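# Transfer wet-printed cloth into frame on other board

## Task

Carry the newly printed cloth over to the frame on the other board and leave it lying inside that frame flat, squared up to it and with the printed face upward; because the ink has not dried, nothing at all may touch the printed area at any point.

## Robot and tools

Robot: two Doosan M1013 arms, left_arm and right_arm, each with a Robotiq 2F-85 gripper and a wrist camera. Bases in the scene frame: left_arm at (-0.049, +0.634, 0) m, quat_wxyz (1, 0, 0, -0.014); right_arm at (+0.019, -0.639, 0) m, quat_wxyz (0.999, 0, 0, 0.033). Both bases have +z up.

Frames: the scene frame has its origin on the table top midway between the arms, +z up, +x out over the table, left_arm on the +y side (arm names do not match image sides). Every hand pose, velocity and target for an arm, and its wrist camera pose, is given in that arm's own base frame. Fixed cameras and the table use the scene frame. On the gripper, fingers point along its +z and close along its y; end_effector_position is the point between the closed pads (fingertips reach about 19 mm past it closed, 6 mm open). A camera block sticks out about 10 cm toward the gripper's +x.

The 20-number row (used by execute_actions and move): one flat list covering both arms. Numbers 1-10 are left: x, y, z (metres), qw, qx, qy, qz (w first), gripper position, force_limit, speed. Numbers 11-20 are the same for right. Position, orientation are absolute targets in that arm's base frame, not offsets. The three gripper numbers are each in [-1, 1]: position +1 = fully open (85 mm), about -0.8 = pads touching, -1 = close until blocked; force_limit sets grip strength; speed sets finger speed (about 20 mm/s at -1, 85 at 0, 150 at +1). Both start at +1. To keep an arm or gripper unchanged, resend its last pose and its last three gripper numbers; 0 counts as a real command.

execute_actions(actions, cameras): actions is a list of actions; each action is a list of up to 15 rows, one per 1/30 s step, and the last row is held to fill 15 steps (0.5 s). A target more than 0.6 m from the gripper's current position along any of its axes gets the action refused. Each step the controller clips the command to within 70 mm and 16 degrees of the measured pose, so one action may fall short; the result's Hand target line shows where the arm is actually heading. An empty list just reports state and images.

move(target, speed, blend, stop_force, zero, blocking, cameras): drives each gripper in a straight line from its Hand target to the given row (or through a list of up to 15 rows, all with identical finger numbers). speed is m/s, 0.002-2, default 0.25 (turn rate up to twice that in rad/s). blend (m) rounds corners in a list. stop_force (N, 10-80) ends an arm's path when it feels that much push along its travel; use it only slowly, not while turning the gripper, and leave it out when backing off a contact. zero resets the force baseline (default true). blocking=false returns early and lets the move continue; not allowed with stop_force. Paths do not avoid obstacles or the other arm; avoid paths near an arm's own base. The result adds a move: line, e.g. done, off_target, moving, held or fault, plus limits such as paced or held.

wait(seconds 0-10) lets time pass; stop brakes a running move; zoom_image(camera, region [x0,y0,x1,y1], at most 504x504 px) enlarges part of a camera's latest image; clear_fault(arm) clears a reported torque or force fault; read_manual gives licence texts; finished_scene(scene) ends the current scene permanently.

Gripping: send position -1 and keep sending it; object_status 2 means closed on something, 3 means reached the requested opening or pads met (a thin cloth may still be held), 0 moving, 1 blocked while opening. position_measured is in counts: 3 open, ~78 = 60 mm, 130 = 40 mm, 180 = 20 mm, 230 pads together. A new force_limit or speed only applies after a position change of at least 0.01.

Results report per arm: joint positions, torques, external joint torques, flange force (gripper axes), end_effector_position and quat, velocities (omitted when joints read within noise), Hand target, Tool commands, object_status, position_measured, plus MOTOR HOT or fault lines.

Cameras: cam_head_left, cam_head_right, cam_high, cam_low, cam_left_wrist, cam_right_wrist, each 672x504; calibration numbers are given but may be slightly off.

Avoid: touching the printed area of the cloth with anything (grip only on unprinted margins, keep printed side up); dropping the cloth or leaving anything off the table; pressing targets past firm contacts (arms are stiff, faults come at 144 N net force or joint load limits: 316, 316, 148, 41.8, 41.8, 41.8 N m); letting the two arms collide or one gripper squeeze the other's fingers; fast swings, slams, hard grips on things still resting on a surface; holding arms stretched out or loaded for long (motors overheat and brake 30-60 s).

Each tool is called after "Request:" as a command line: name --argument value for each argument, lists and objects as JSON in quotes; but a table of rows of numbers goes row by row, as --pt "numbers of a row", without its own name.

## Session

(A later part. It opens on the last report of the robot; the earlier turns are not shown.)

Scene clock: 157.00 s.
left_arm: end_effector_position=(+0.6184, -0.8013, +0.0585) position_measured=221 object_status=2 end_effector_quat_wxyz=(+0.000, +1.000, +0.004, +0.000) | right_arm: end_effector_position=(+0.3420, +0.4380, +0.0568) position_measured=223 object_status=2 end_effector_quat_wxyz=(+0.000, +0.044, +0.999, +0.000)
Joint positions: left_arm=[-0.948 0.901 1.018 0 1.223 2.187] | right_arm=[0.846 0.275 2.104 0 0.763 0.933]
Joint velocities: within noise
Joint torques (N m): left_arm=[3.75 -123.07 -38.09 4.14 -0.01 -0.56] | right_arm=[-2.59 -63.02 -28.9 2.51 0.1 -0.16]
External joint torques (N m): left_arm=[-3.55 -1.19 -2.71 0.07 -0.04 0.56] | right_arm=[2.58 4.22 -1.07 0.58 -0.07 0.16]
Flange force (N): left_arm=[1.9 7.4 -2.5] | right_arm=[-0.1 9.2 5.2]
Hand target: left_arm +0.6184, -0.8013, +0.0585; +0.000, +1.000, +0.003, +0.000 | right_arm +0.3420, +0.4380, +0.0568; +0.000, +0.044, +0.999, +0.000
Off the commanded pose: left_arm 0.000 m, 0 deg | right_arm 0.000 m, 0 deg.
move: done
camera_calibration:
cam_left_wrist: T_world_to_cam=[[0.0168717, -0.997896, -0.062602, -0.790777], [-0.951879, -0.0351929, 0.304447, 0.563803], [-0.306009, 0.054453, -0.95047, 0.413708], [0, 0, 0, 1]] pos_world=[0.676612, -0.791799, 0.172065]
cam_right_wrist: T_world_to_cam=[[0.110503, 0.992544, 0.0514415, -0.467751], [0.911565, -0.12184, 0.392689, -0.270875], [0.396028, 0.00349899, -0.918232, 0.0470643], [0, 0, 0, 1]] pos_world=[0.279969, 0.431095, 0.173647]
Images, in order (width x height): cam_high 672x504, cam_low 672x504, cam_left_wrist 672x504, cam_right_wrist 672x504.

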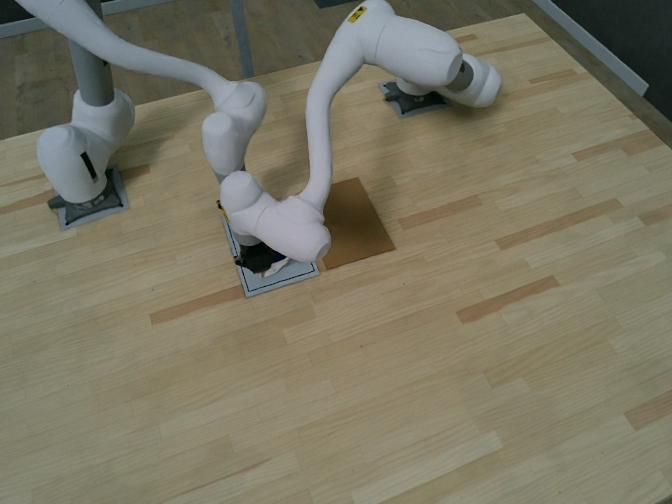

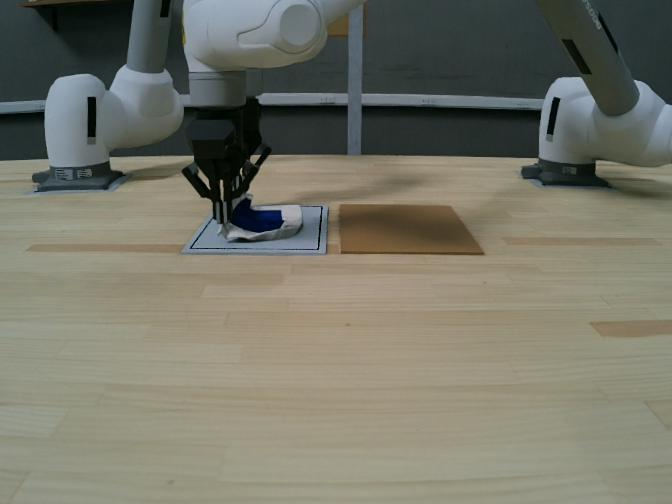

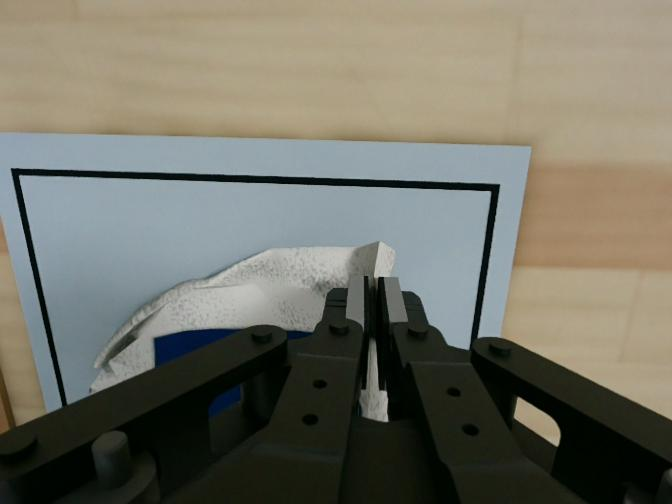

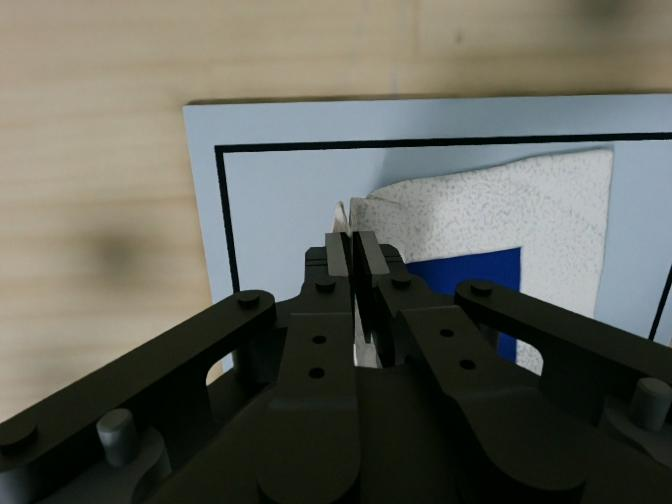

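Request:
move --target '[0.6194,-0.8078,0.0385,0,1,0.0035,0,-1,-0.9,-1,0.3414,0.4315,0.0368,0,0.0435,0.999,0,-1,-0.9,-1]' --speed 0.02 --cameras '["cam_low","cam_left_wrist","cam_right_wrist","cam_high"]'

Request:
zoom_image --camera "cam_low" --region '[180, 160, 360, 280]'

Request:
zoom_image --camera "cam_left_wrist" --region '[0, 120, 336, 430]'

Scene clock: 161.77 s.
left_arm: end_effector_position=(+0.6194, -0.8078, +0.0385) position_measured=221 object_status=2 end_effector_quat_wxyz=(+0.000, +1.000, +0.003, +0.000) | right_arm: end_effector_position=(+0.3414, +0.4315, +0.0368) position_measured=223 object_status=2 end_effector_quat_wxyz=(+0.000, +0.043, +0.999, +0.000)
Joint positions: left_arm=[-0.951 0.925 1.01 0 1.207 2.184] | right_arm=[0.839 0.296 2.126 0 0.72 0.926]
Joint velocities: within noise
Joint torques (N m): left_arm=[3.58 -124.24 -37.8 4.14 0.03 -0.58] | right_arm=[-2.7 -63.61 -27.41 2.31 0.14 -0.16]
External joint torques (N m): left_arm=[-3.15 -2.1 -3.04 0.07 -0.08 0.58] | right_arm=[2.6 4 -1.19 0.64 -0.1 0.16]
Flange force (N): left_arm=[1.9 6.8 -3.1] | right_arm=[0.1 9.0 5.2]
Hand target: left_arm +0.6194, -0.8078, +0.0385; +0.000, +1.000, +0.003, +0.000 | right_arm +0.3414, +0.4315, +0.0368; +0.000, +0.044, +0.999, +0.000
Off the commanded pose: left_arm 0.000 m, 0 deg | right_arm 0.000 m, 0 deg.
move: done
camera_calibration:
cam_left_wrist: T_world_to_cam=[[0.0169669, -0.997892, -0.0626316, -0.79859], [-0.951877, -0.0352924, 0.304441, 0.570535], [-0.30601, 0.0544521, -0.95047, 0.395358], [0, 0, 0, 1]] pos_world=[0.677612, -0.798299, 0.152065]
cam_right_wrist: T_world_to_cam=[[0.110451, 0.992556, 0.0513117, -0.460175], [0.911571, -0.121741, 0.392706, -0.263313], [0.396029, 0.00339951, -0.918232, 0.0290021], [0, 0, 0, 1]] pos_world=[0.279369, 0.424595, 0.153647]
Images, in order (width x height): cam_high 672x504, cam_low 672x504, cam_left_wrist 672x504, cam_right_wrist 672x504.

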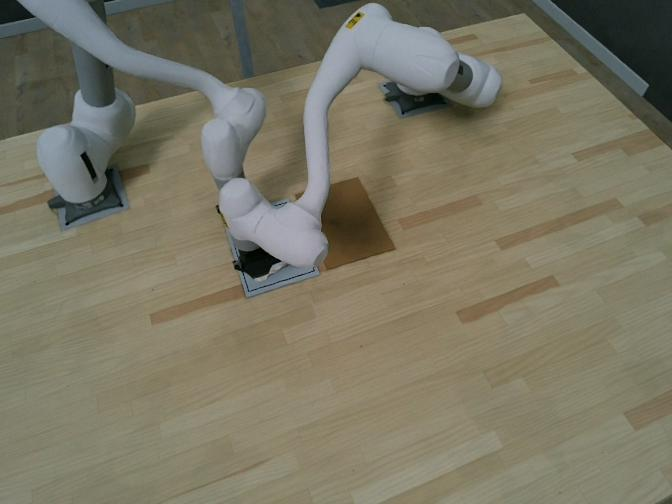

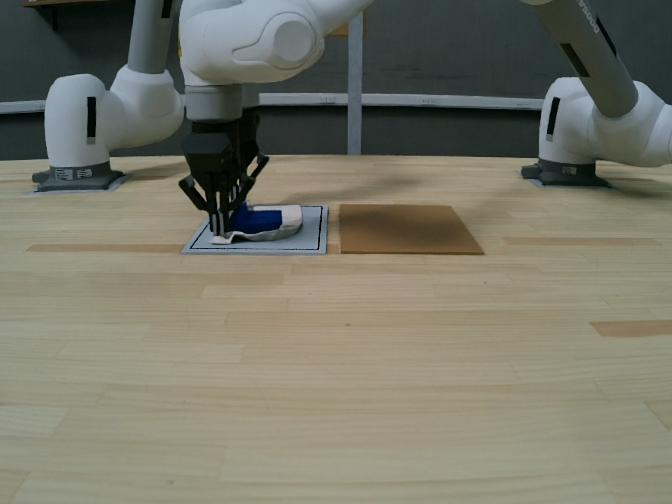

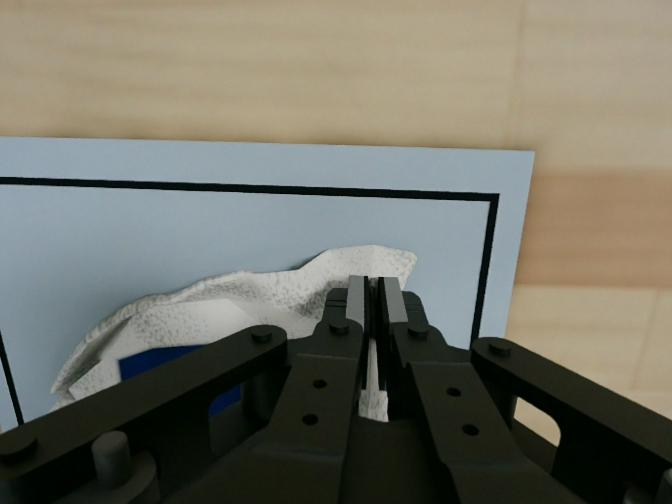

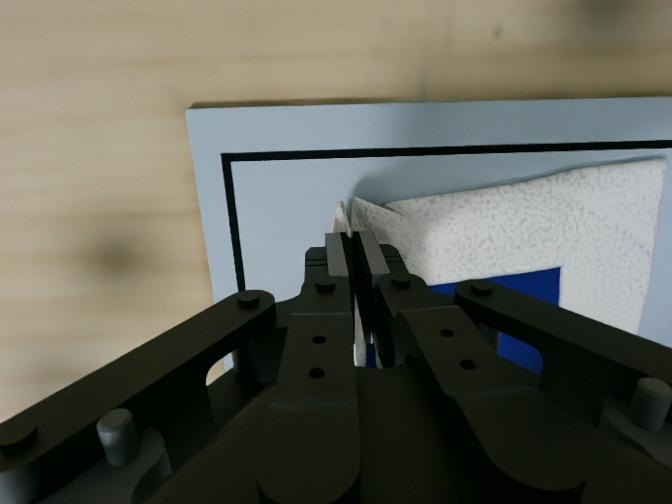

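Scaled by 2.800 from the camera's 672x504 image, which has a finer 960x720 frame.

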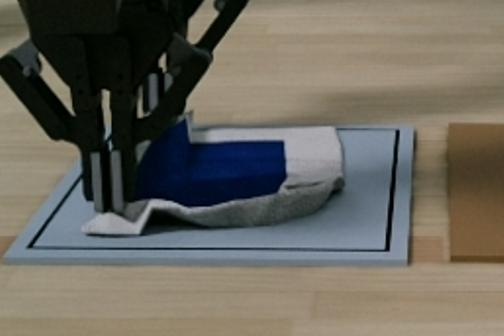

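Scaled by 1.500 from the camera's 672x504 image, which has a finer 960x720 frame.

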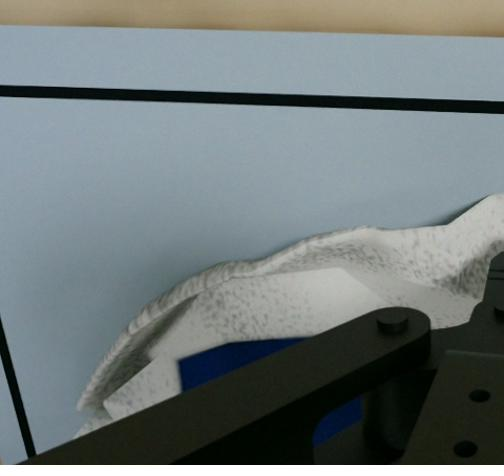

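Request:
move --target '[0.6194,-0.8078,0.02,0,1,0.0035,0,-1,-0.9,-1,0.3414,0.4315,0.02,0,0.0435,0.999,0,-1,-0.9,-1]' --speed 0.006 --stop_force 10 --cameras '["cam_low","cam_left_wrist","cam_right_wrist"]'

Scene clock: 173.27 s.
left_arm: end_effector_position=(+0.6194, -0.8078, +0.0292) position_measured=221 object_status=2 end_effector_quat_wxyz=(+0.000, +1.000, +0.003, +0.000) | right_arm: end_effector_position=(+0.3414, +0.4315, +0.0269) position_measured=223 object_status=2 end_effector_quat_wxyz=(+0.000, +0.043, +0.999, +0.000)
Joint positions: left_arm=[-0.951 0.931 1.016 0 1.195 2.184] | right_arm=[0.839 0.31 2.132 0 0.7 0.926]
Joint velocities: within noise
Joint torques (N m): left_arm=[3.44 -108.26 -30.01 4.11 -0.3 -0.59] | right_arm=[-2.52 -56.27 -22.25 2.29 -0.12 -0.22]
External joint torques (N m): left_arm=[-3.54 -16.71 -10.13 0.02 0.25 0.59] | right_arm=[2.45 -4.09 -5.68 0.59 0.15 0.22]
Flange force (N): left_arm=[1.2 6.4 -17.6] | right_arm=[0.7 7.7 -9.4]
Hand target: left_arm +0.6194, -0.8078, +0.0292; +0.000, +1.000, +0.003, +0.000 | right_arm +0.3414, +0.4315, +0.0269; +0.000, +0.043, +0.999, +0.000
Off the commanded pose: left_arm 0.009 m, 0 deg | right_arm 0.007 m, 0 deg.
move: contact (left_arm, right_arm)
camera_calibration:
cam_left_wrist: T_world_to_cam=[[0.0169075, -0.997901, -0.0625088, -0.799156], [-0.951878, -0.0351986, 0.30445, 0.573441], [-0.306011, 0.0543532, -0.950475, 0.386441], [0, 0, 0, 1]] pos_world=[0.677612, -0.798299, 0.142765]
cam_right_wrist: T_world_to_cam=[[0.110494, 0.992544, 0.0514494, -0.459793], [0.911529, -0.121835, 0.392773, -0.259371], [0.396113, 0.0034986, -0.918195, 0.0198403], [0, 0, 0, 1]] pos_world=[0.279369, 0.424695, 0.143747]
Images, in order (width x height): cam_low 672x504, cam_left_wrist 672x504, cam_right_wrist 672x504.

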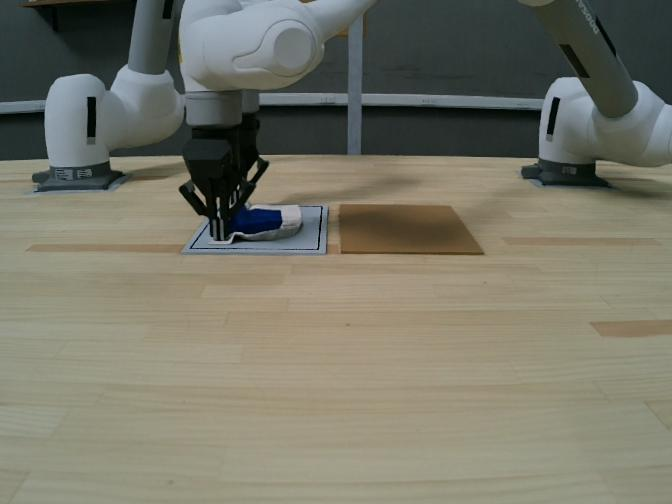

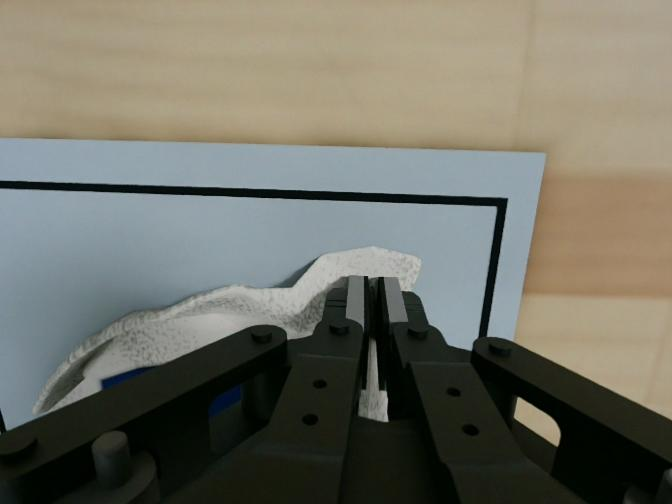

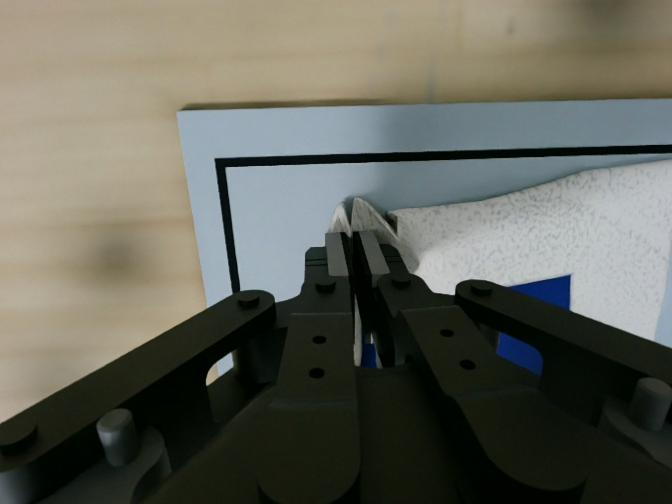

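Request:
execute_actions --actions '[[[0.6194,-0.8082,0.0292,0,1,0.0035,0,-0.71,-0.9,-1,0.3414,0.4315,0.0269,0,0.0435,0.999,0,-1,-0.9,-1],[0.6194,-0.8086,0.0292,0,1,0.0035,0,-0.71,-0.9,-1,0.3414,0.4315,0.0269,0,0.0435,0.999,0,-1,-0.9,-1],[0.6194,-0.8091,0.0292,0,1,0.0035,0,-0.71,-0.9,-1,0.3414,0.4315,0.0269,0,0.0435,0.999,0,-1,-0.9,-1],[0.6194,-0.8095,0.0292,0,1,0.0035,0,-0.71,-0.9,-1,0.3414,0.4315,0.0269,0,0.0435,0.999,0,-1,-0.9,-1],[0.6194,-0.81,0.0292,0,1,0.0035,0,-0.71,-0.9,-1,0.3414,0.4315,0.0269,0,0.0435,0.999,0,-1,-0.9,-1]],[[0.6194,-0.8108,0.0291,0,1,0.0035,0,-0.62,-0.9,-1,0.3414,0.4315,0.0269,0,0.0435,0.999,0,-1,-0.9,-1],[0.6194,-0.8115,0.0291,0,1,0.0035,0,-0.62,-0.9,-1,0.3414,0.4315,0.0269,0,0.0435,0.999,0,-1,-0.9,-1],[0.6194,-0.8122,0.0291,0,1,0.0035,0,-0.62,-0.9,-1,0.3414,0.4315,0.0269,0,0.0435,0.999,0,-1,-0.9,-1]]]' --cameras '["cam_left_wrist","cam_low"]'

Scene clock: 180.07 s.
left_arm: end_effector_position=(+0.6194, -0.8122, +0.0291) position_measured=208 object_status=3 end_effector_quat_wxyz=(+0.000, +1.000, +0.003, +0.000) | right_arm: end_effector_position=(+0.3414, +0.4315, +0.0269) position_measured=223 object_status=2 end_effector_quat_wxyz=(+0.000, +0.043, +0.999, +0.000)
Joint positions: left_arm=[-0.953 0.937 1.003 0 1.201 2.182] | right_arm=[0.839 0.31 2.132 0 0.7 0.926]
Joint velocities: within noise
Joint torques (N m): left_arm=[3.69 -107.61 -29.5 4.03 -0.13 -0.56] | right_arm=[-2.66 -56.76 -22.39 2.28 -0.1 -0.19]
External joint torques (N m): left_arm=[-3.75 -19.04 -11.13 0.15 0.08 0.56] | right_arm=[2.66 -3.63 -5.54 0.61 0.13 0.19]
External joint torques at the end of the 1st action: left_arm=[-1.89 -16.82 -9.24 0.55 0.77 0.62] | right_arm=[2.64 -3.99 -5.6 0.57 0.16 0.21]
Flange force (N): left_arm=[0.5 5.8 -19.5] | right_arm=[0.8 8.1 -8.6]
Flange force at the end of the 1st action (N): left_arm=[1.1 3.6 -17.8] | right_arm=[1.0 7.9 -9.2]
Hand target: left_arm +0.6194, -0.8122, +0.0291; +0.000, +1.000, +0.003, +0.000 | right_arm +0.3414, +0.4315, +0.0269; +0.000, +0.044, +0.999, +0.000
Off the commanded pose: left_arm 0.000 m, 0 deg | right_arm 0.000 m, 0 deg.
camera_calibration:
cam_left_wrist: T_world_to_cam=[[0.0168717, -0.997896, -0.062602, -0.803511], [-0.951879, -0.0351929, 0.304447, 0.573322], [-0.306009, 0.054453, -0.95047, 0.386664], [0, 0, 0, 1]] pos_world=[0.677612, -0.802699, 0.142665]
Images, in order (width x height): cam_low 672x504, cam_left_wrist 672x504.

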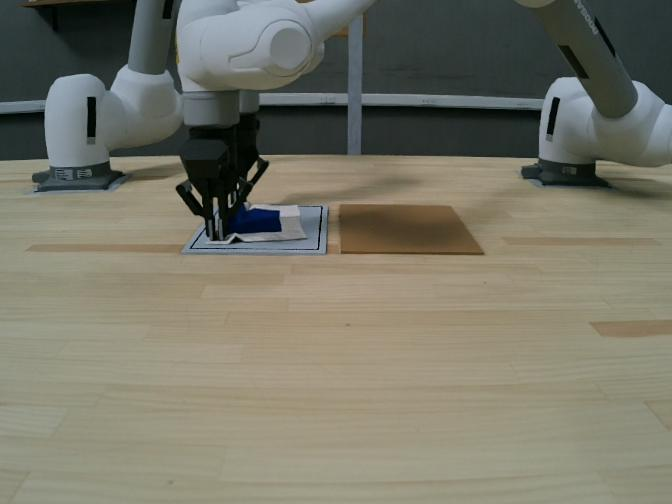

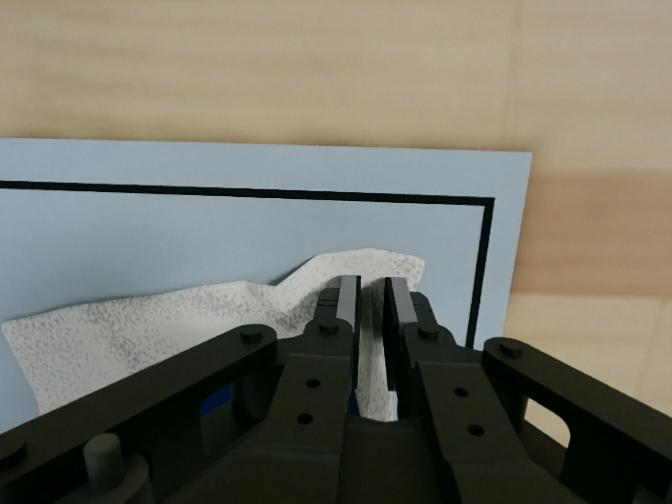

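Request:
execute_actions --actions '[[[0.6194,-0.8128,0.0291,0,1,0.0035,0,-0.52,-0.9,-1,0.3414,0.4315,0.0269,0,0.0435,0.999,0,-1,-0.9,-1],[0.6194,-0.8135,0.0291,0,1,0.0035,0,-0.52,-0.9,-1,0.3414,0.4315,0.0269,0,0.0435,0.999,0,-1,-0.9,-1],[0.6194,-0.8143,0.0291,0,1,0.0035,0,-0.52,-0.9,-1,0.3414,0.4315,0.0269,0,0.0435,0.999,0,-1,-0.9,-1]],[[0.6194,-0.815,0.029,0,1,0.0035,0,-0.43,-0.9,-1,0.3414,0.4315,0.0269,0,0.0435,0.999,0,-1,-0.9,-1],[0.6194,-0.8157,0.029,0,1,0.0035,0,-0.43,-0.9,-1,0.3414,0.4315,0.0269,0,0.0435,0.999,0,-1,-0.9,-1],[0.6194,-0.8165,0.029,0,1,0.0035,0,-0.43,-0.9,-1,0.3414,0.4315,0.0269,0,0.0435,0.999,0,-1,-0.9,-1]],[[0.6194,-0.8172,0.029,0,1,0.0035,0,-0.34,-0.9,-1,0.3414,0.4315,0.0269,0,0.0435,0.999,0,-1,-0.9,-1],[0.6194,-0.8179,0.029,0,1,0.0035,0,-0.34,-0.9,-1,0.3414,0.4315,0.0269,0,0.0435,0.999,0,-1,-0.9,-1],[0.6194,-0.8187,0.029,0,1,0.0035,0,-0.34,-0.9,-1,0.3414,0.4315,0.0269,0,0.0435,0.999,0,-1,-0.9,-1]]]' --cameras '["cam_left_wrist","cam_low","cam_right_wrist"]'

Scene clock: 184.03 s.
left_arm: end_effector_position=(+0.6194, -0.8187, +0.0290) position_measured=172 object_status=3 end_effector_quat_wxyz=(+0.000, +1.000, +0.003, +0.000) | right_arm: end_effector_position=(+0.3414, +0.4315, +0.0269) position_measured=223 object_status=2 end_effector_quat_wxyz=(+0.000, +0.044, +0.999, +0.000)
Joint positions: left_arm=[-0.957 0.947 0.985 0 1.21 2.178] | right_arm=[0.839 0.31 2.132 0 0.7 0.926]
Joint velocities: within noise
Joint torques (N m): left_arm=[3.98 -112.63 -31.4 4.2 0.12 -0.58] | right_arm=[-2.64 -56.69 -22.43 2.3 -0.08 -0.16]
External joint torques (N m): left_arm=[-3.99 -14.4 -9.25 -0.01 -0.17 0.58] | right_arm=[2.7 -3.69 -5.45 0.58 0.12 0.16]
External joint torques at the end of the 1st action: left_arm=[-3.54 -19.51 -11.51 0.2 -0.13 0.57] | right_arm=[2.39 -3.44 -5.47 0.59 0.13 0.22]
External joint torques at the end of the 2nd action: left_arm=[-3.98 -19.02 -11.39 0.03 -0.12 0.59] | right_arm=[2.4 -3.74 -5.42 0.57 0.13 0.19]
Flange force (N): left_arm=[1.2 7.1 -14.9] | right_arm=[1.0 7.9 -8.6]
Flange force at the end of the 1st action (N): left_arm=[0.8 5.8 -19.8] | right_arm=[0.4 8.0 -8.3]
Flange force at the end of the 2nd action (N): left_arm=[0.7 6.5 -19.4] | right_arm=[0.7 7.6 -8.7]
Hand target: left_arm +0.6194, -0.8187, +0.0290; +0.000, +1.000, +0.003, +0.000 | right_arm +0.3414, +0.4315, +0.0269; +0.000, +0.044, +0.999, +0.000
Off the commanded pose: left_arm 0.000 m, 0 deg | right_arm 0.000 m, 0 deg.
camera_calibration:
cam_left_wrist: T_world_to_cam=[[0.016966, -0.997892, -0.0626332, -0.810067], [-0.951848, -0.0352973, 0.304532, 0.573036], [-0.306101, 0.0544506, -0.950441, 0.386883], [0, 0, 0, 1]] pos_world=[0.677612, -0.809199, 0.142465]
cam_right_wrist: T_world_to_cam=[[0.110451, 0.992556, 0.0513117, -0.459667], [0.911571, -0.121741, 0.392706, -0.259425], [0.396029, 0.00339951, -0.918232, 0.0199116], [0, 0, 0, 1]] pos_world=[0.279369, 0.424595, 0.143747]
Images, in order (width x height): cam_low 672x504, cam_left_wrist 672x504, cam_right_wrist 672x504.

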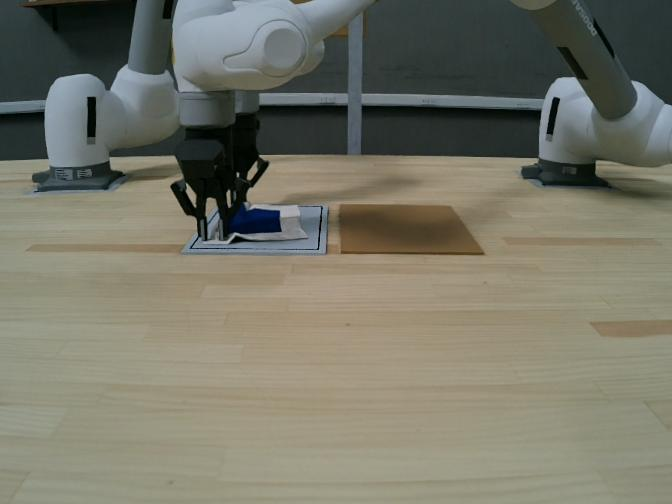

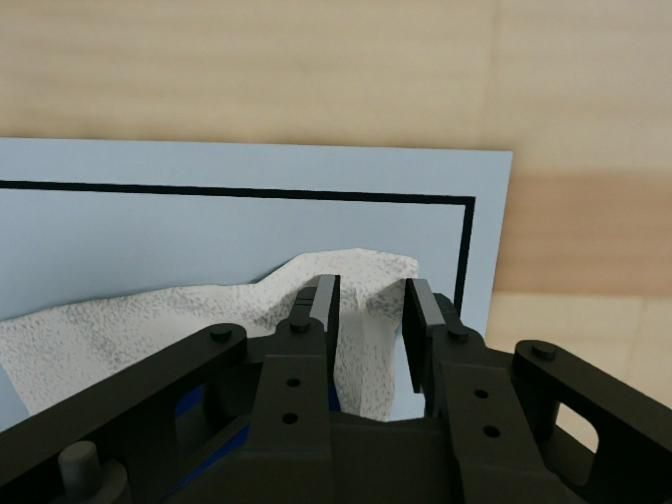

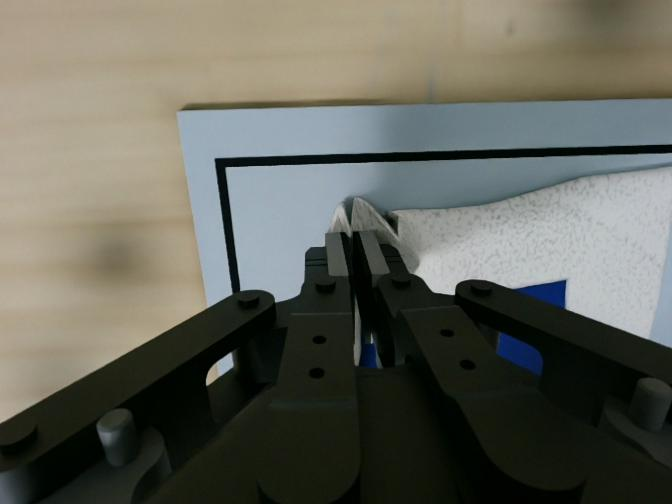

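Request:
move --target '[0.6194,-0.8187,0.12,0,1,0.0035,0,-0.34,-0.9,-1,0.3414,0.4315,0.0269,0,0.0435,0.999,0,-1,-0.9,-1]' --speed 0.04 --cameras '["cam_left_wrist","cam_low"]'

Request:
execute_actions --actions '[[[0.6194,-0.8187,0.12,0,1,0.0035,0,-0.34,-0.9,-1,0.3414,0.4311,0.0269,0,0.0435,0.999,0,-0.71,-0.9,-1],[0.6194,-0.8187,0.12,0,1,0.0035,0,-0.34,-0.9,-1,0.3413,0.4307,0.0269,0,0.0435,0.999,0,-0.71,-0.9,-1],[0.6194,-0.8187,0.12,0,1,0.0035,0,-0.34,-0.9,-1,0.3413,0.4302,0.0269,0,0.0435,0.999,0,-0.71,-0.9,-1],[0.6194,-0.8187,0.12,0,1,0.0035,0,-0.34,-0.9,-1,0.3412,0.4298,0.0269,0,0.0435,0.999,0,-0.71,-0.9,-1],[0.6194,-0.8187,0.12,0,1,0.0035,0,-0.34,-0.9,-1,0.3412,0.4293,0.0269,0,0.0435,0.999,0,-0.71,-0.9,-1]],[[0.6194,-0.8187,0.12,0,1,0.0035,0,-0.34,-0.9,-1,0.3411,0.4286,0.0268,0,0.0435,0.999,0,-0.62,-0.9,-1],[0.6194,-0.8187,0.12,0,1,0.0035,0,-0.34,-0.9,-1,0.3411,0.4279,0.0268,0,0.0435,0.999,0,-0.62,-0.9,-1],[0.6194,-0.8187,0.12,0,1,0.0035,0,-0.34,-0.9,-1,0.341,0.4271,0.0268,0,0.0435,0.999,0,-0.62,-0.9,-1]],[[0.6194,-0.8187,0.12,0,1,0.0035,0,-0.34,-0.9,-1,0.341,0.4264,0.0268,0,0.0435,0.999,0,-0.52,-0.9,-1],[0.6194,-0.8187,0.12,0,1,0.0035,0,-0.34,-0.9,-1,0.3409,0.4257,0.0268,0,0.0435,0.999,0,-0.52,-0.9,-1],[0.6194,-0.8187,0.12,0,1,0.0035,0,-0.34,-0.9,-1,0.3408,0.4249,0.0268,0,0.0435,0.999,0,-0.52,-0.9,-1]],[[0.6194,-0.8187,0.12,0,1,0.0035,0,-0.34,-0.9,-1,0.3408,0.4242,0.0267,0,0.0435,0.999,0,-0.43,-0.9,-1],[0.6194,-0.8187,0.12,0,1,0.0035,0,-0.34,-0.9,-1,0.3407,0.4235,0.0267,0,0.0435,0.999,0,-0.43,-0.9,-1],[0.6194,-0.8187,0.12,0,1,0.0035,0,-0.34,-0.9,-1,0.3406,0.4227,0.0267,0,0.0435,0.999,0,-0.43,-0.9,-1]],[[0.6194,-0.8187,0.12,0,1,0.0035,0,-0.34,-0.9,-1,0.3406,0.422,0.0267,0,0.0435,0.999,0,-0.34,-0.9,-1],[0.6194,-0.8187,0.12,0,1,0.0035,0,-0.34,-0.9,-1,0.3405,0.4213,0.0267,0,0.0435,0.999,0,-0.34,-0.9,-1],[0.6194,-0.8187,0.12,0,1,0.0035,0,-0.34,-0.9,-1,0.3404,0.4205,0.0267,0,0.0435,0.999,0,-0.34,-0.9,-1]]]' --cameras '["cam_right_wrist","cam_low","cam_left_wrist"]'

Scene clock: 192.97 s.
left_arm: end_effector_position=(+0.6194, -0.8187, +0.1200) position_measured=172 object_status=3 end_effector_quat_wxyz=(+0.000, +1.000, +0.004, +0.000) | right_arm: end_effector_position=(+0.3414, +0.4315, +0.0269) position_measured=223 object_status=2 end_effector_quat_wxyz=(+0.000, +0.044, +0.999, +0.000)
Joint positions: left_arm=[-0.957 0.893 0.917 0 1.331 2.178] | right_arm=[0.839 0.31 2.132 0 0.7 0.926]
Joint velocities: within noise
Joint torques (N m): left_arm=[3.4 -123.86 -39.35 4.23 0.04 -0.58] | right_arm=[-2.5 -56.77 -22.56 2.28 -0.11 -0.15]
External joint torques (N m): left_arm=[-3.55 -0.87 -2.71 0.1 -0.09 0.58] | right_arm=[2.45 -3.58 -5.31 0.59 0.15 0.15]
Flange force (N): left_arm=[2.6 8.3 -2.8] | right_arm=[0.7 7.6 -8.5]
Hand target: left_arm +0.6194, -0.8187, +0.1200; +0.000, +1.000, +0.003, +0.000 | right_arm +0.3414, +0.4315, +0.0269; +0.000, +0.044, +0.999, +0.000
Off the commanded pose: left_arm 0.000 m, 0 deg | right_arm 0.000 m, 0 deg.
move: done
camera_calibration:
cam_left_wrist: T_world_to_cam=[[0.0168717, -0.997896, -0.062602, -0.804307], [-0.951879, -0.0351929, 0.304447, 0.545419], [-0.306009, 0.054453, -0.95047, 0.473415], [0, 0, 0, 1]] pos_world=[0.677612, -0.809199, 0.233565]
Images, in order (width x height): cam_low 672x504, cam_left_wrist 672x504.

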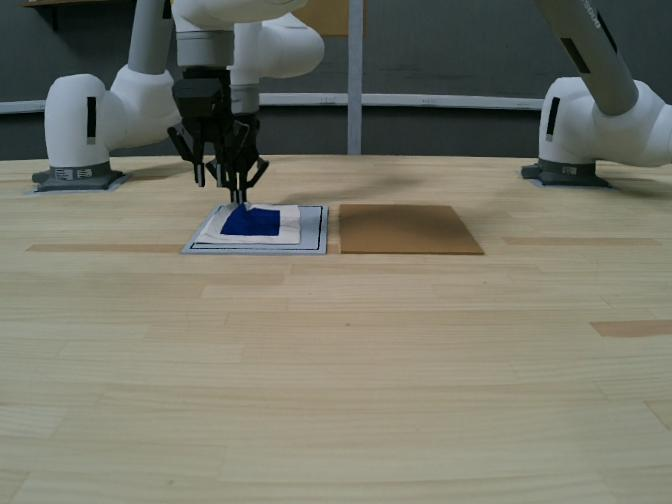

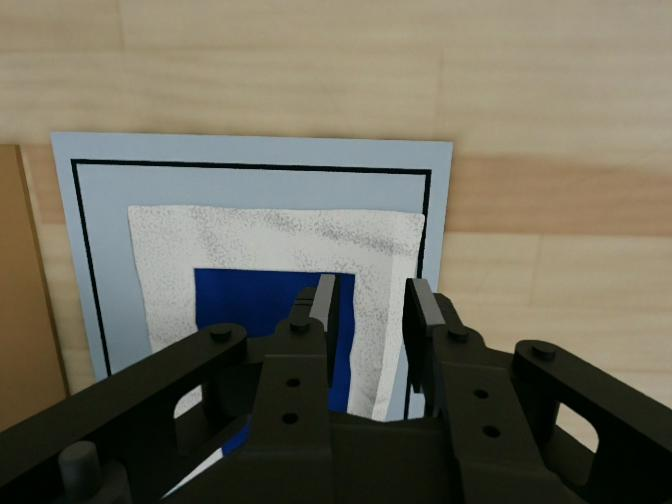

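Scene clock: 195.67 s.
left_arm: end_effector_position=(+0.6194, -0.8187, +0.1200) position_measured=172 object_status=3 end_effector_quat_wxyz=(+0.000, +1.000, +0.004, +0.000) | right_arm: end_effector_position=(+0.3404, +0.4205, +0.0267) position_measured=172 object_status=3 end_effector_quat_wxyz=(+0.000, +0.044, +0.999, +0.000)
Joint positions: left_arm=[-0.957 0.893 0.917 0 1.331 2.178] | right_arm=[0.826 0.299 2.149 0 0.693 0.913]
Joint velocities: within noise
Joint torques (N m): left_arm=[3.63 -123.94 -39.48 4.21 0.07 -0.53] | right_arm=[-2.51 -61.1 -25.54 2.28 0.02 -0.19]
External joint torques (N m): left_arm=[-3.59 -1.09 -2.67 0.13 -0.12 0.53] | right_arm=[2.45 1.95 -2.19 0.58 0.01 0.2]
External joint torques at the end of the 1st action: left_arm=[-3.37 -1.84 -3 0.12 -0.1 0.56] | right_arm=[3.28 -0.83 -4.89 0.83 -0.41 0.17]
External joint torques at the end of the 2nd action: left_arm=[-3.31 -1.94 -3.09 0.16 -0.09 0.56] | right_arm=[2.33 -0.52 -4.38 0.58 -0.16 0.18]
External joint torques at the end of the 3rd action: left_arm=[-3.7 -0.61 -2.58 0.07 -0.06 0.57] | right_arm=[2.4 -0.61 -3.78 0.58 -0.07 0.18]
External joint torques at the end of the 4th action: left_arm=[-3.51 -0.82 -2.69 0.1 -0.11 0.57] | right_arm=[2.41 -0.22 -3.46 0.56 0 0.16]
Flange force (N): left_arm=[2.1 7.8 -2.8] | right_arm=[0.2 8.4 1.6]
Flange force at the end of the 1st action (N): left_arm=[2.1 7.5 -3.5] | right_arm=[0.7 10.4 -3.1]
Flange force at the end of the 2nd action (N): left_arm=[2.3 7.6 -3.7] | right_arm=[-0.5 9.0 -2.9]
Flange force at the end of the 3rd action (N): left_arm=[2.4 8.4 -2.6] | right_arm=[0.3 8.1 -2.9]
Flange force at the end of the 4th action (N): left_arm=[2.6 8.2 -2.7] | right_arm=[0.3 8.0 -2.3]
Hand target: left_arm +0.6194, -0.8187, +0.1200; +0.000, +1.000, +0.003, +0.000 | right_arm +0.3404, +0.4205, +0.0267; +0.000, +0.044, +0.999, +0.000
Off the commanded pose: left_arm 0.000 m, 0 deg | right_arm 0.000 m, 0 deg.
camera_calibration:
cam_left_wrist: T_world_to_cam=[[0.016966, -0.997892, -0.0626332, -0.804367], [-0.951848, -0.0352973, 0.304532, 0.545324], [-0.306101, 0.0544506, -0.950441, 0.473373], [0, 0, 0, 1]] pos_world=[0.677612, -0.809199, 0.233465]
cam_right_wrist: T_world_to_cam=[[0.110451, 0.992556, 0.0513117, -0.448628], [0.911571, -0.121741, 0.392706, -0.259774], [0.396029, 0.00339951, -0.918232, 0.0201614], [0, 0, 0, 1]] pos_world=[0.278369, 0.413595, 0.143547]
Images, in order (width x height): cam_low 672x504, cam_left_wrist 672x504, cam_right_wrist 672x504.

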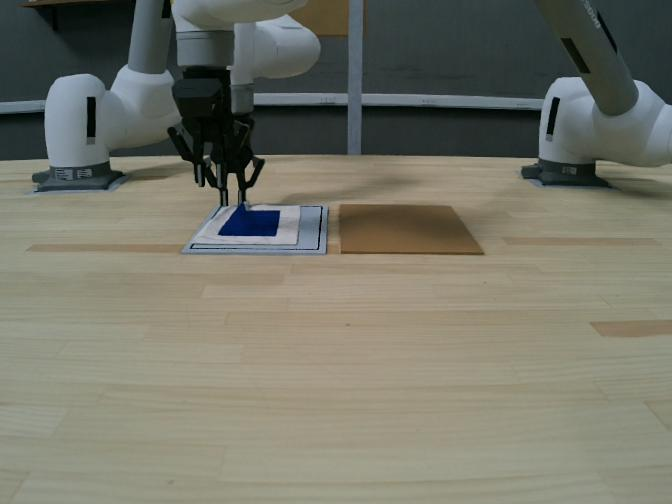

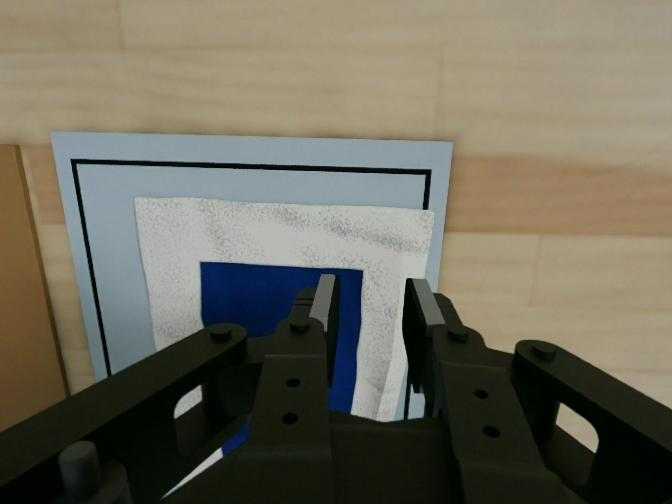

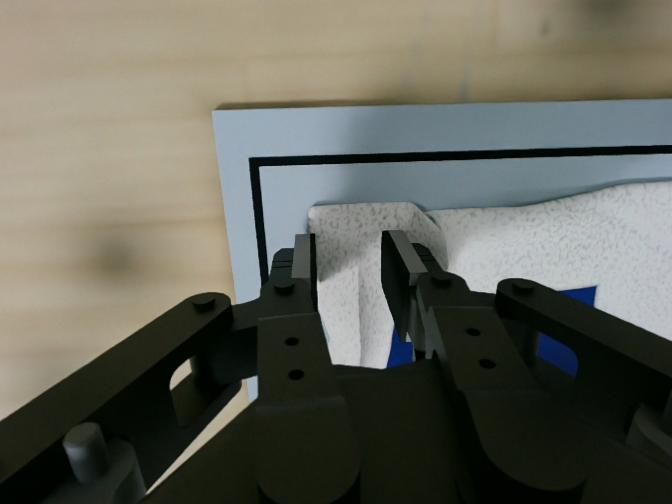

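Request:
move --target '[0.6194,-0.8187,0.12,0,1,0.0035,0,-0.34,-0.9,-1,0.3404,0.4205,0.20,0,0.0435,0.999,0,-0.34,-0.9,-1]' --speed 0.05

Request:
zoom_image --camera "cam_low" --region '[170, 180, 350, 270]'

Scene clock: 200.73 s.
left_arm: end_effector_position=(+0.6194, -0.8187, +0.1200) position_measured=172 object_status=3 end_effector_quat_wxyz=(+0.000, +1.000, +0.004, +0.000) | right_arm: end_effector_position=(+0.3404, +0.4205, +0.2000) position_measured=172 object_status=3 end_effector_quat_wxyz=(+0.000, +0.044, +0.999, +0.000)
Joint positions: left_arm=[-0.957 0.893 0.917 0 1.331 2.178] | right_arm=[0.826 0.092 2.007 0 1.043 0.913]
Joint velocities: within noise
Joint torques (N m): left_arm=[3.55 -123.87 -39.41 4.23 0.09 -0.56] | right_arm=[-2.65 -51.74 -36.01 3.2 0.06 -0.18]
External joint torques (N m): left_arm=[-3.44 -1.17 -2.76 0.11 -0.14 0.56] | right_arm=[2.7 4.48 -1.37 0.65 -0.01 0.18]
Flange force (N): left_arm=[2.3 7.8 -2.9] | right_arm=[-0.9 10.9 2.6]
Hand target: left_arm +0.6194, -0.8187, +0.1200; +0.000, +1.000, +0.003, +0.000 | right_arm +0.3404, +0.4205, +0.2000; +0.000, +0.044, +0.999, +0.000
Off the commanded pose: left_arm 0.000 m, 0 deg | right_arm 0.000 m, 0 deg.
move: done
camera_calibration:
cam_left_wrist: T_world_to_cam=[[0.016966, -0.997892, -0.0626332, -0.804367], [-0.951848, -0.0352973, 0.304532, 0.545324], [-0.306101, 0.0544506, -0.950441, 0.473373], [0, 0, 0, 1]] pos_world=[0.677612, -0.809199, 0.233465]
cam_right_wrist: T_world_to_cam=[[0.110451, 0.992556, 0.0513117, -0.45752], [0.911571, -0.121741, 0.392706, -0.32783], [0.396029, 0.00339951, -0.918232, 0.179291], [0, 0, 0, 1]] pos_world=[0.278369, 0.413595, 0.316847]

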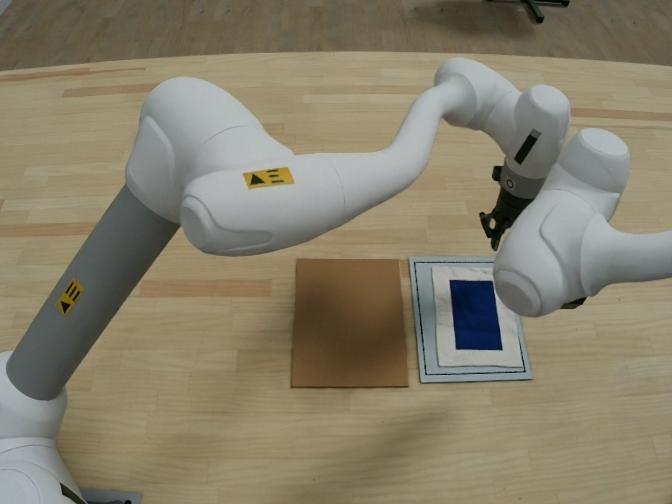

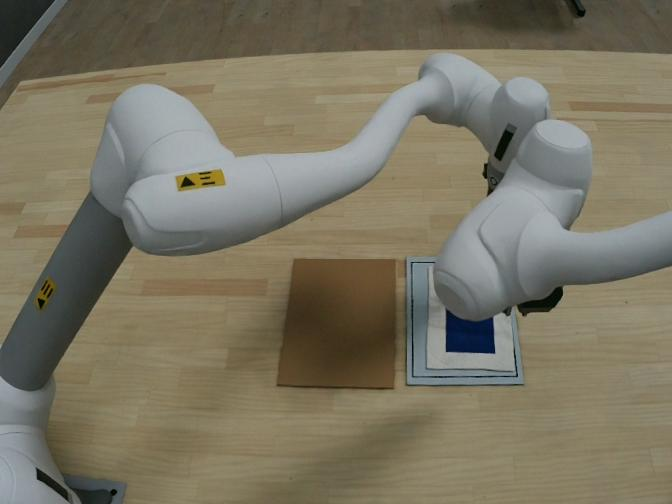

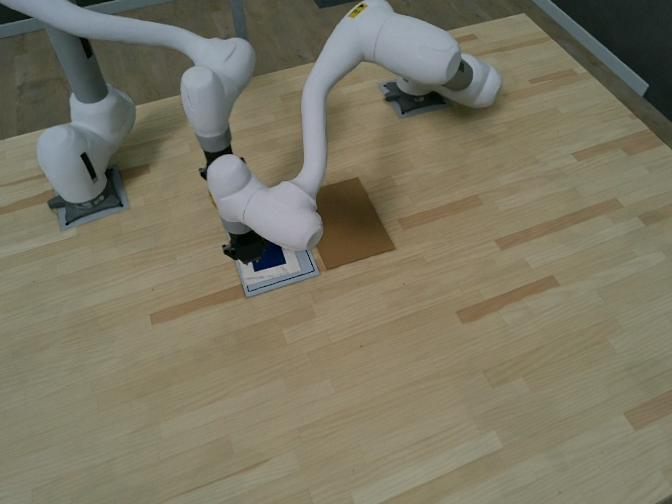

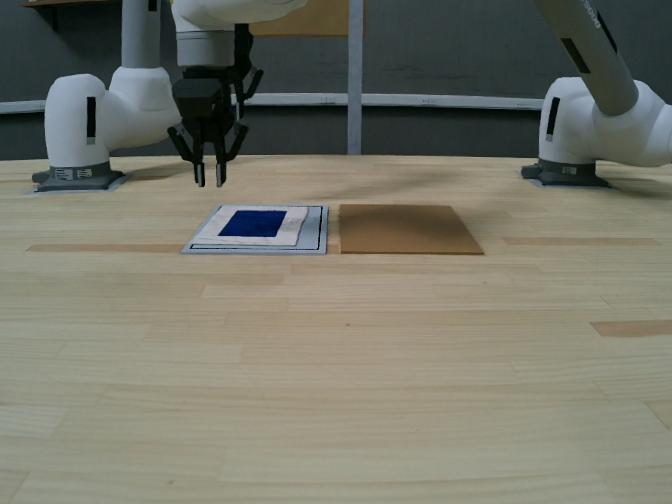

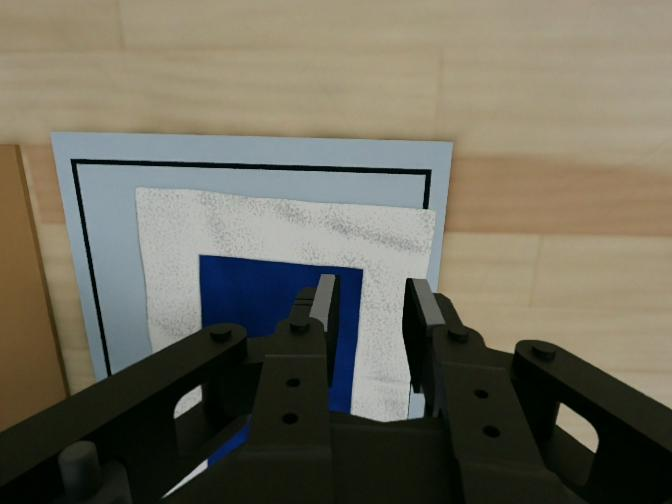

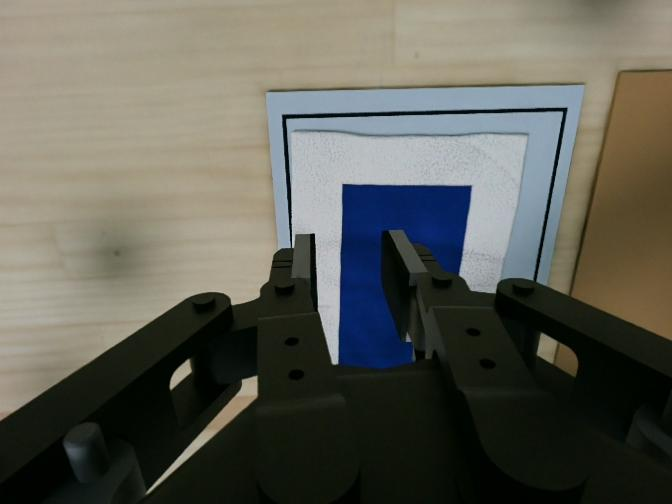

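Scaled by 2.800 from the camera's 672x504 image, which has a finer 960x720 frame.

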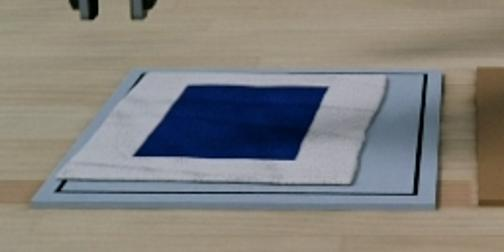

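Request:
move --pt "0.6183 -0.6943 0.12 0 1 0.0035 0 -0.9 -0.9 -1 0.3585 0.5469 0.12 0 0.0435 0.999 0 -0.9 -0.9 -1" --pt "0.6183 -0.6943 0.045 0 1 0.0035 0 -0.9 -0.9 -1 0.3585 0.5469 0.045 0 0.0435 0.999 0 -0.9 -0.9 -1" --speed 0.06 --cameras '["cam_left_wrist","cam_low","cam_right_wrist"]'

Scene clock: 209.17 s.
left_arm: end_effector_position=(+0.6183, -0.6943, +0.0450) position_measured=230 object_status=3 end_effector_quat_wxyz=(+0.000, +1.000, +0.004, +0.000) | right_arm: end_effector_position=(+0.3585, +0.5469, +0.0450) position_measured=230 object_status=3 end_effector_quat_wxyz=(+0.000, +0.044, +0.999, +0.000)
Joint positions: left_arm=[-0.88 0.777 1.28 0 1.085 2.254] | right_arm=[0.938 0.414 1.921 0 0.807 1.025]
Joint velocities: within noise
Joint torques (N m): left_arm=[3.47 -111.94 -35.8 3.86 0.04 -0.57] | right_arm=[-2.66 -78.43 -30.24 2.62 0.07 -0.19]
External joint torques (N m): left_arm=[-3.53 -0.91 -2.52 0.08 -0.1 0.57] | right_arm=[2.97 4.19 -1.1 0.62 -0.04 0.19]
Flange force (N): left_arm=[1.2 6.2 -2.0] | right_arm=[0.6 9.0 4.4]
Hand target: left_arm +0.6183, -0.6943, +0.0450; +0.000, +1.000, +0.003, +0.000 | right_arm +0.3585, +0.5469, +0.0450; +0.000, +0.044, +0.999, +0.000
Off the commanded pose: left_arm 0.000 m, 0 deg | right_arm 0.000 m, 0 deg.
move: done
camera_calibration:
cam_left_wrist: T_world_to_cam=[[0.0169669, -0.997892, -0.0626316, -0.684903], [-0.951877, -0.0352924, 0.304441, 0.571515], [-0.30601, 0.0544521, -0.95047, 0.395019], [0, 0, 0, 1]] pos_world=[0.676512, -0.684799, 0.158565]
cam_right_wrist: T_world_to_cam=[[0.110503, 0.992544, 0.0514415, -0.577055], [0.911565, -0.12184, 0.392689, -0.268014], [0.396028, 0.00349899, -0.918232, 0.0293136], [0, 0, 0, 1]] pos_world=[0.296469, 0.539995, 0.161847]
Images, in order (width x height): cam_low 672x504, cam_left_wrist 672x504, cam_right_wrist 672x504.

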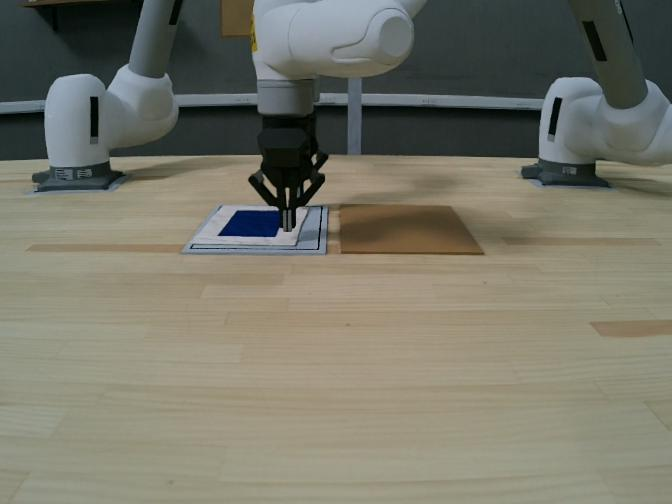

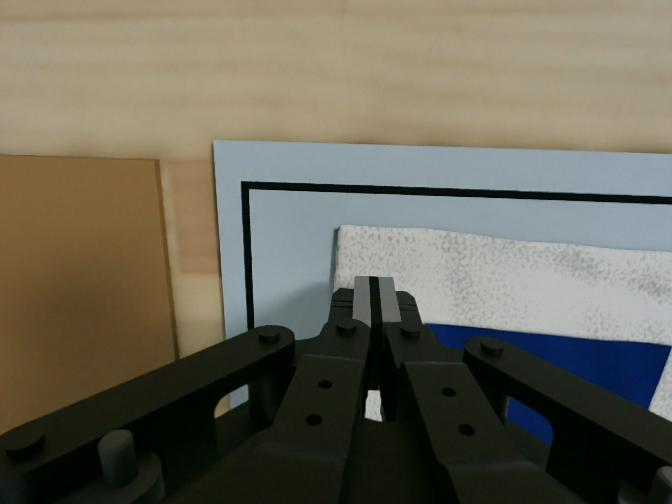

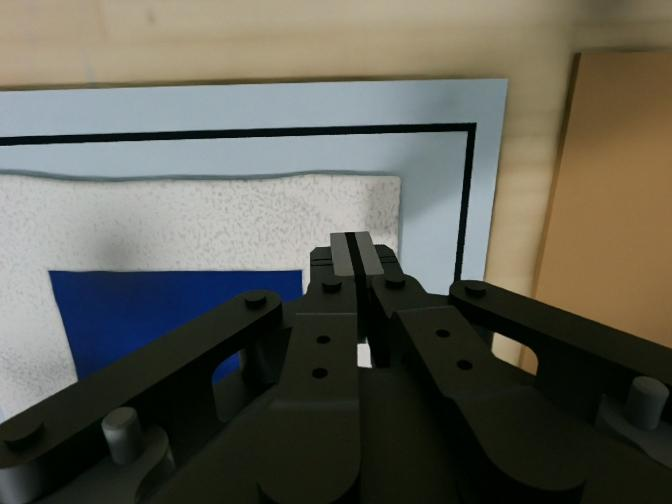

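Request:
move --target '[0.6183,-0.6943,0.018,0,1,0.0035,0,-0.9,-0.9,-1,0.3585,0.5469,0.016,0,0.0435,0.999,0,-0.9,-0.9,-1]' --speed 0.008 --stop_force 12 --cameras '[]'

Scene clock: 214.30 s.
left_arm: end_effector_position=(+0.6184, -0.6944, +0.0283) position_measured=230 object_status=3 end_effector_quat_wxyz=(+0.000, +1.000, +0.004, +0.000) | right_arm: end_effector_position=(+0.3586, +0.5470, +0.0261) position_measured=230 object_status=3 end_effector_quat_wxyz=(+0.000, +0.044, +0.999, +0.000)
Joint positions: left_arm=[-0.88 0.791 1.288 0 1.062 2.254] | right_arm=[0.938 0.437 1.931 0 0.774 1.025]
Joint velocities: within noise
Joint torques (N m): left_arm=[3.35 -92.54 -26.41 3.75 -0.6 -0.57] | right_arm=[-2.69 -65.85 -22.11 2.53 -0.35 -0.2]
External joint torques (N m): left_arm=[-3.29 -21.67 -11.7 0.17 0.54 0.57] | right_arm=[2.6 -9.46 -8.21 0.6 0.38 0.2]
Flange force (N): left_arm=[-1.2 3.0 -24.2] | right_arm=[1.1 7.0 -16.4]
Hand target: left_arm +0.6184, -0.6944, +0.0283; +0.000, +1.000, +0.004, +0.000 | right_arm +0.3585, +0.5470, +0.0261; +0.000, +0.044, +0.999, +0.000
Off the commanded pose: left_arm 0.010 m, 0 deg | right_arm 0.010 m, 0 deg.
move: contact (left_arm, right_arm)
No camera images: "cameras" was empty.


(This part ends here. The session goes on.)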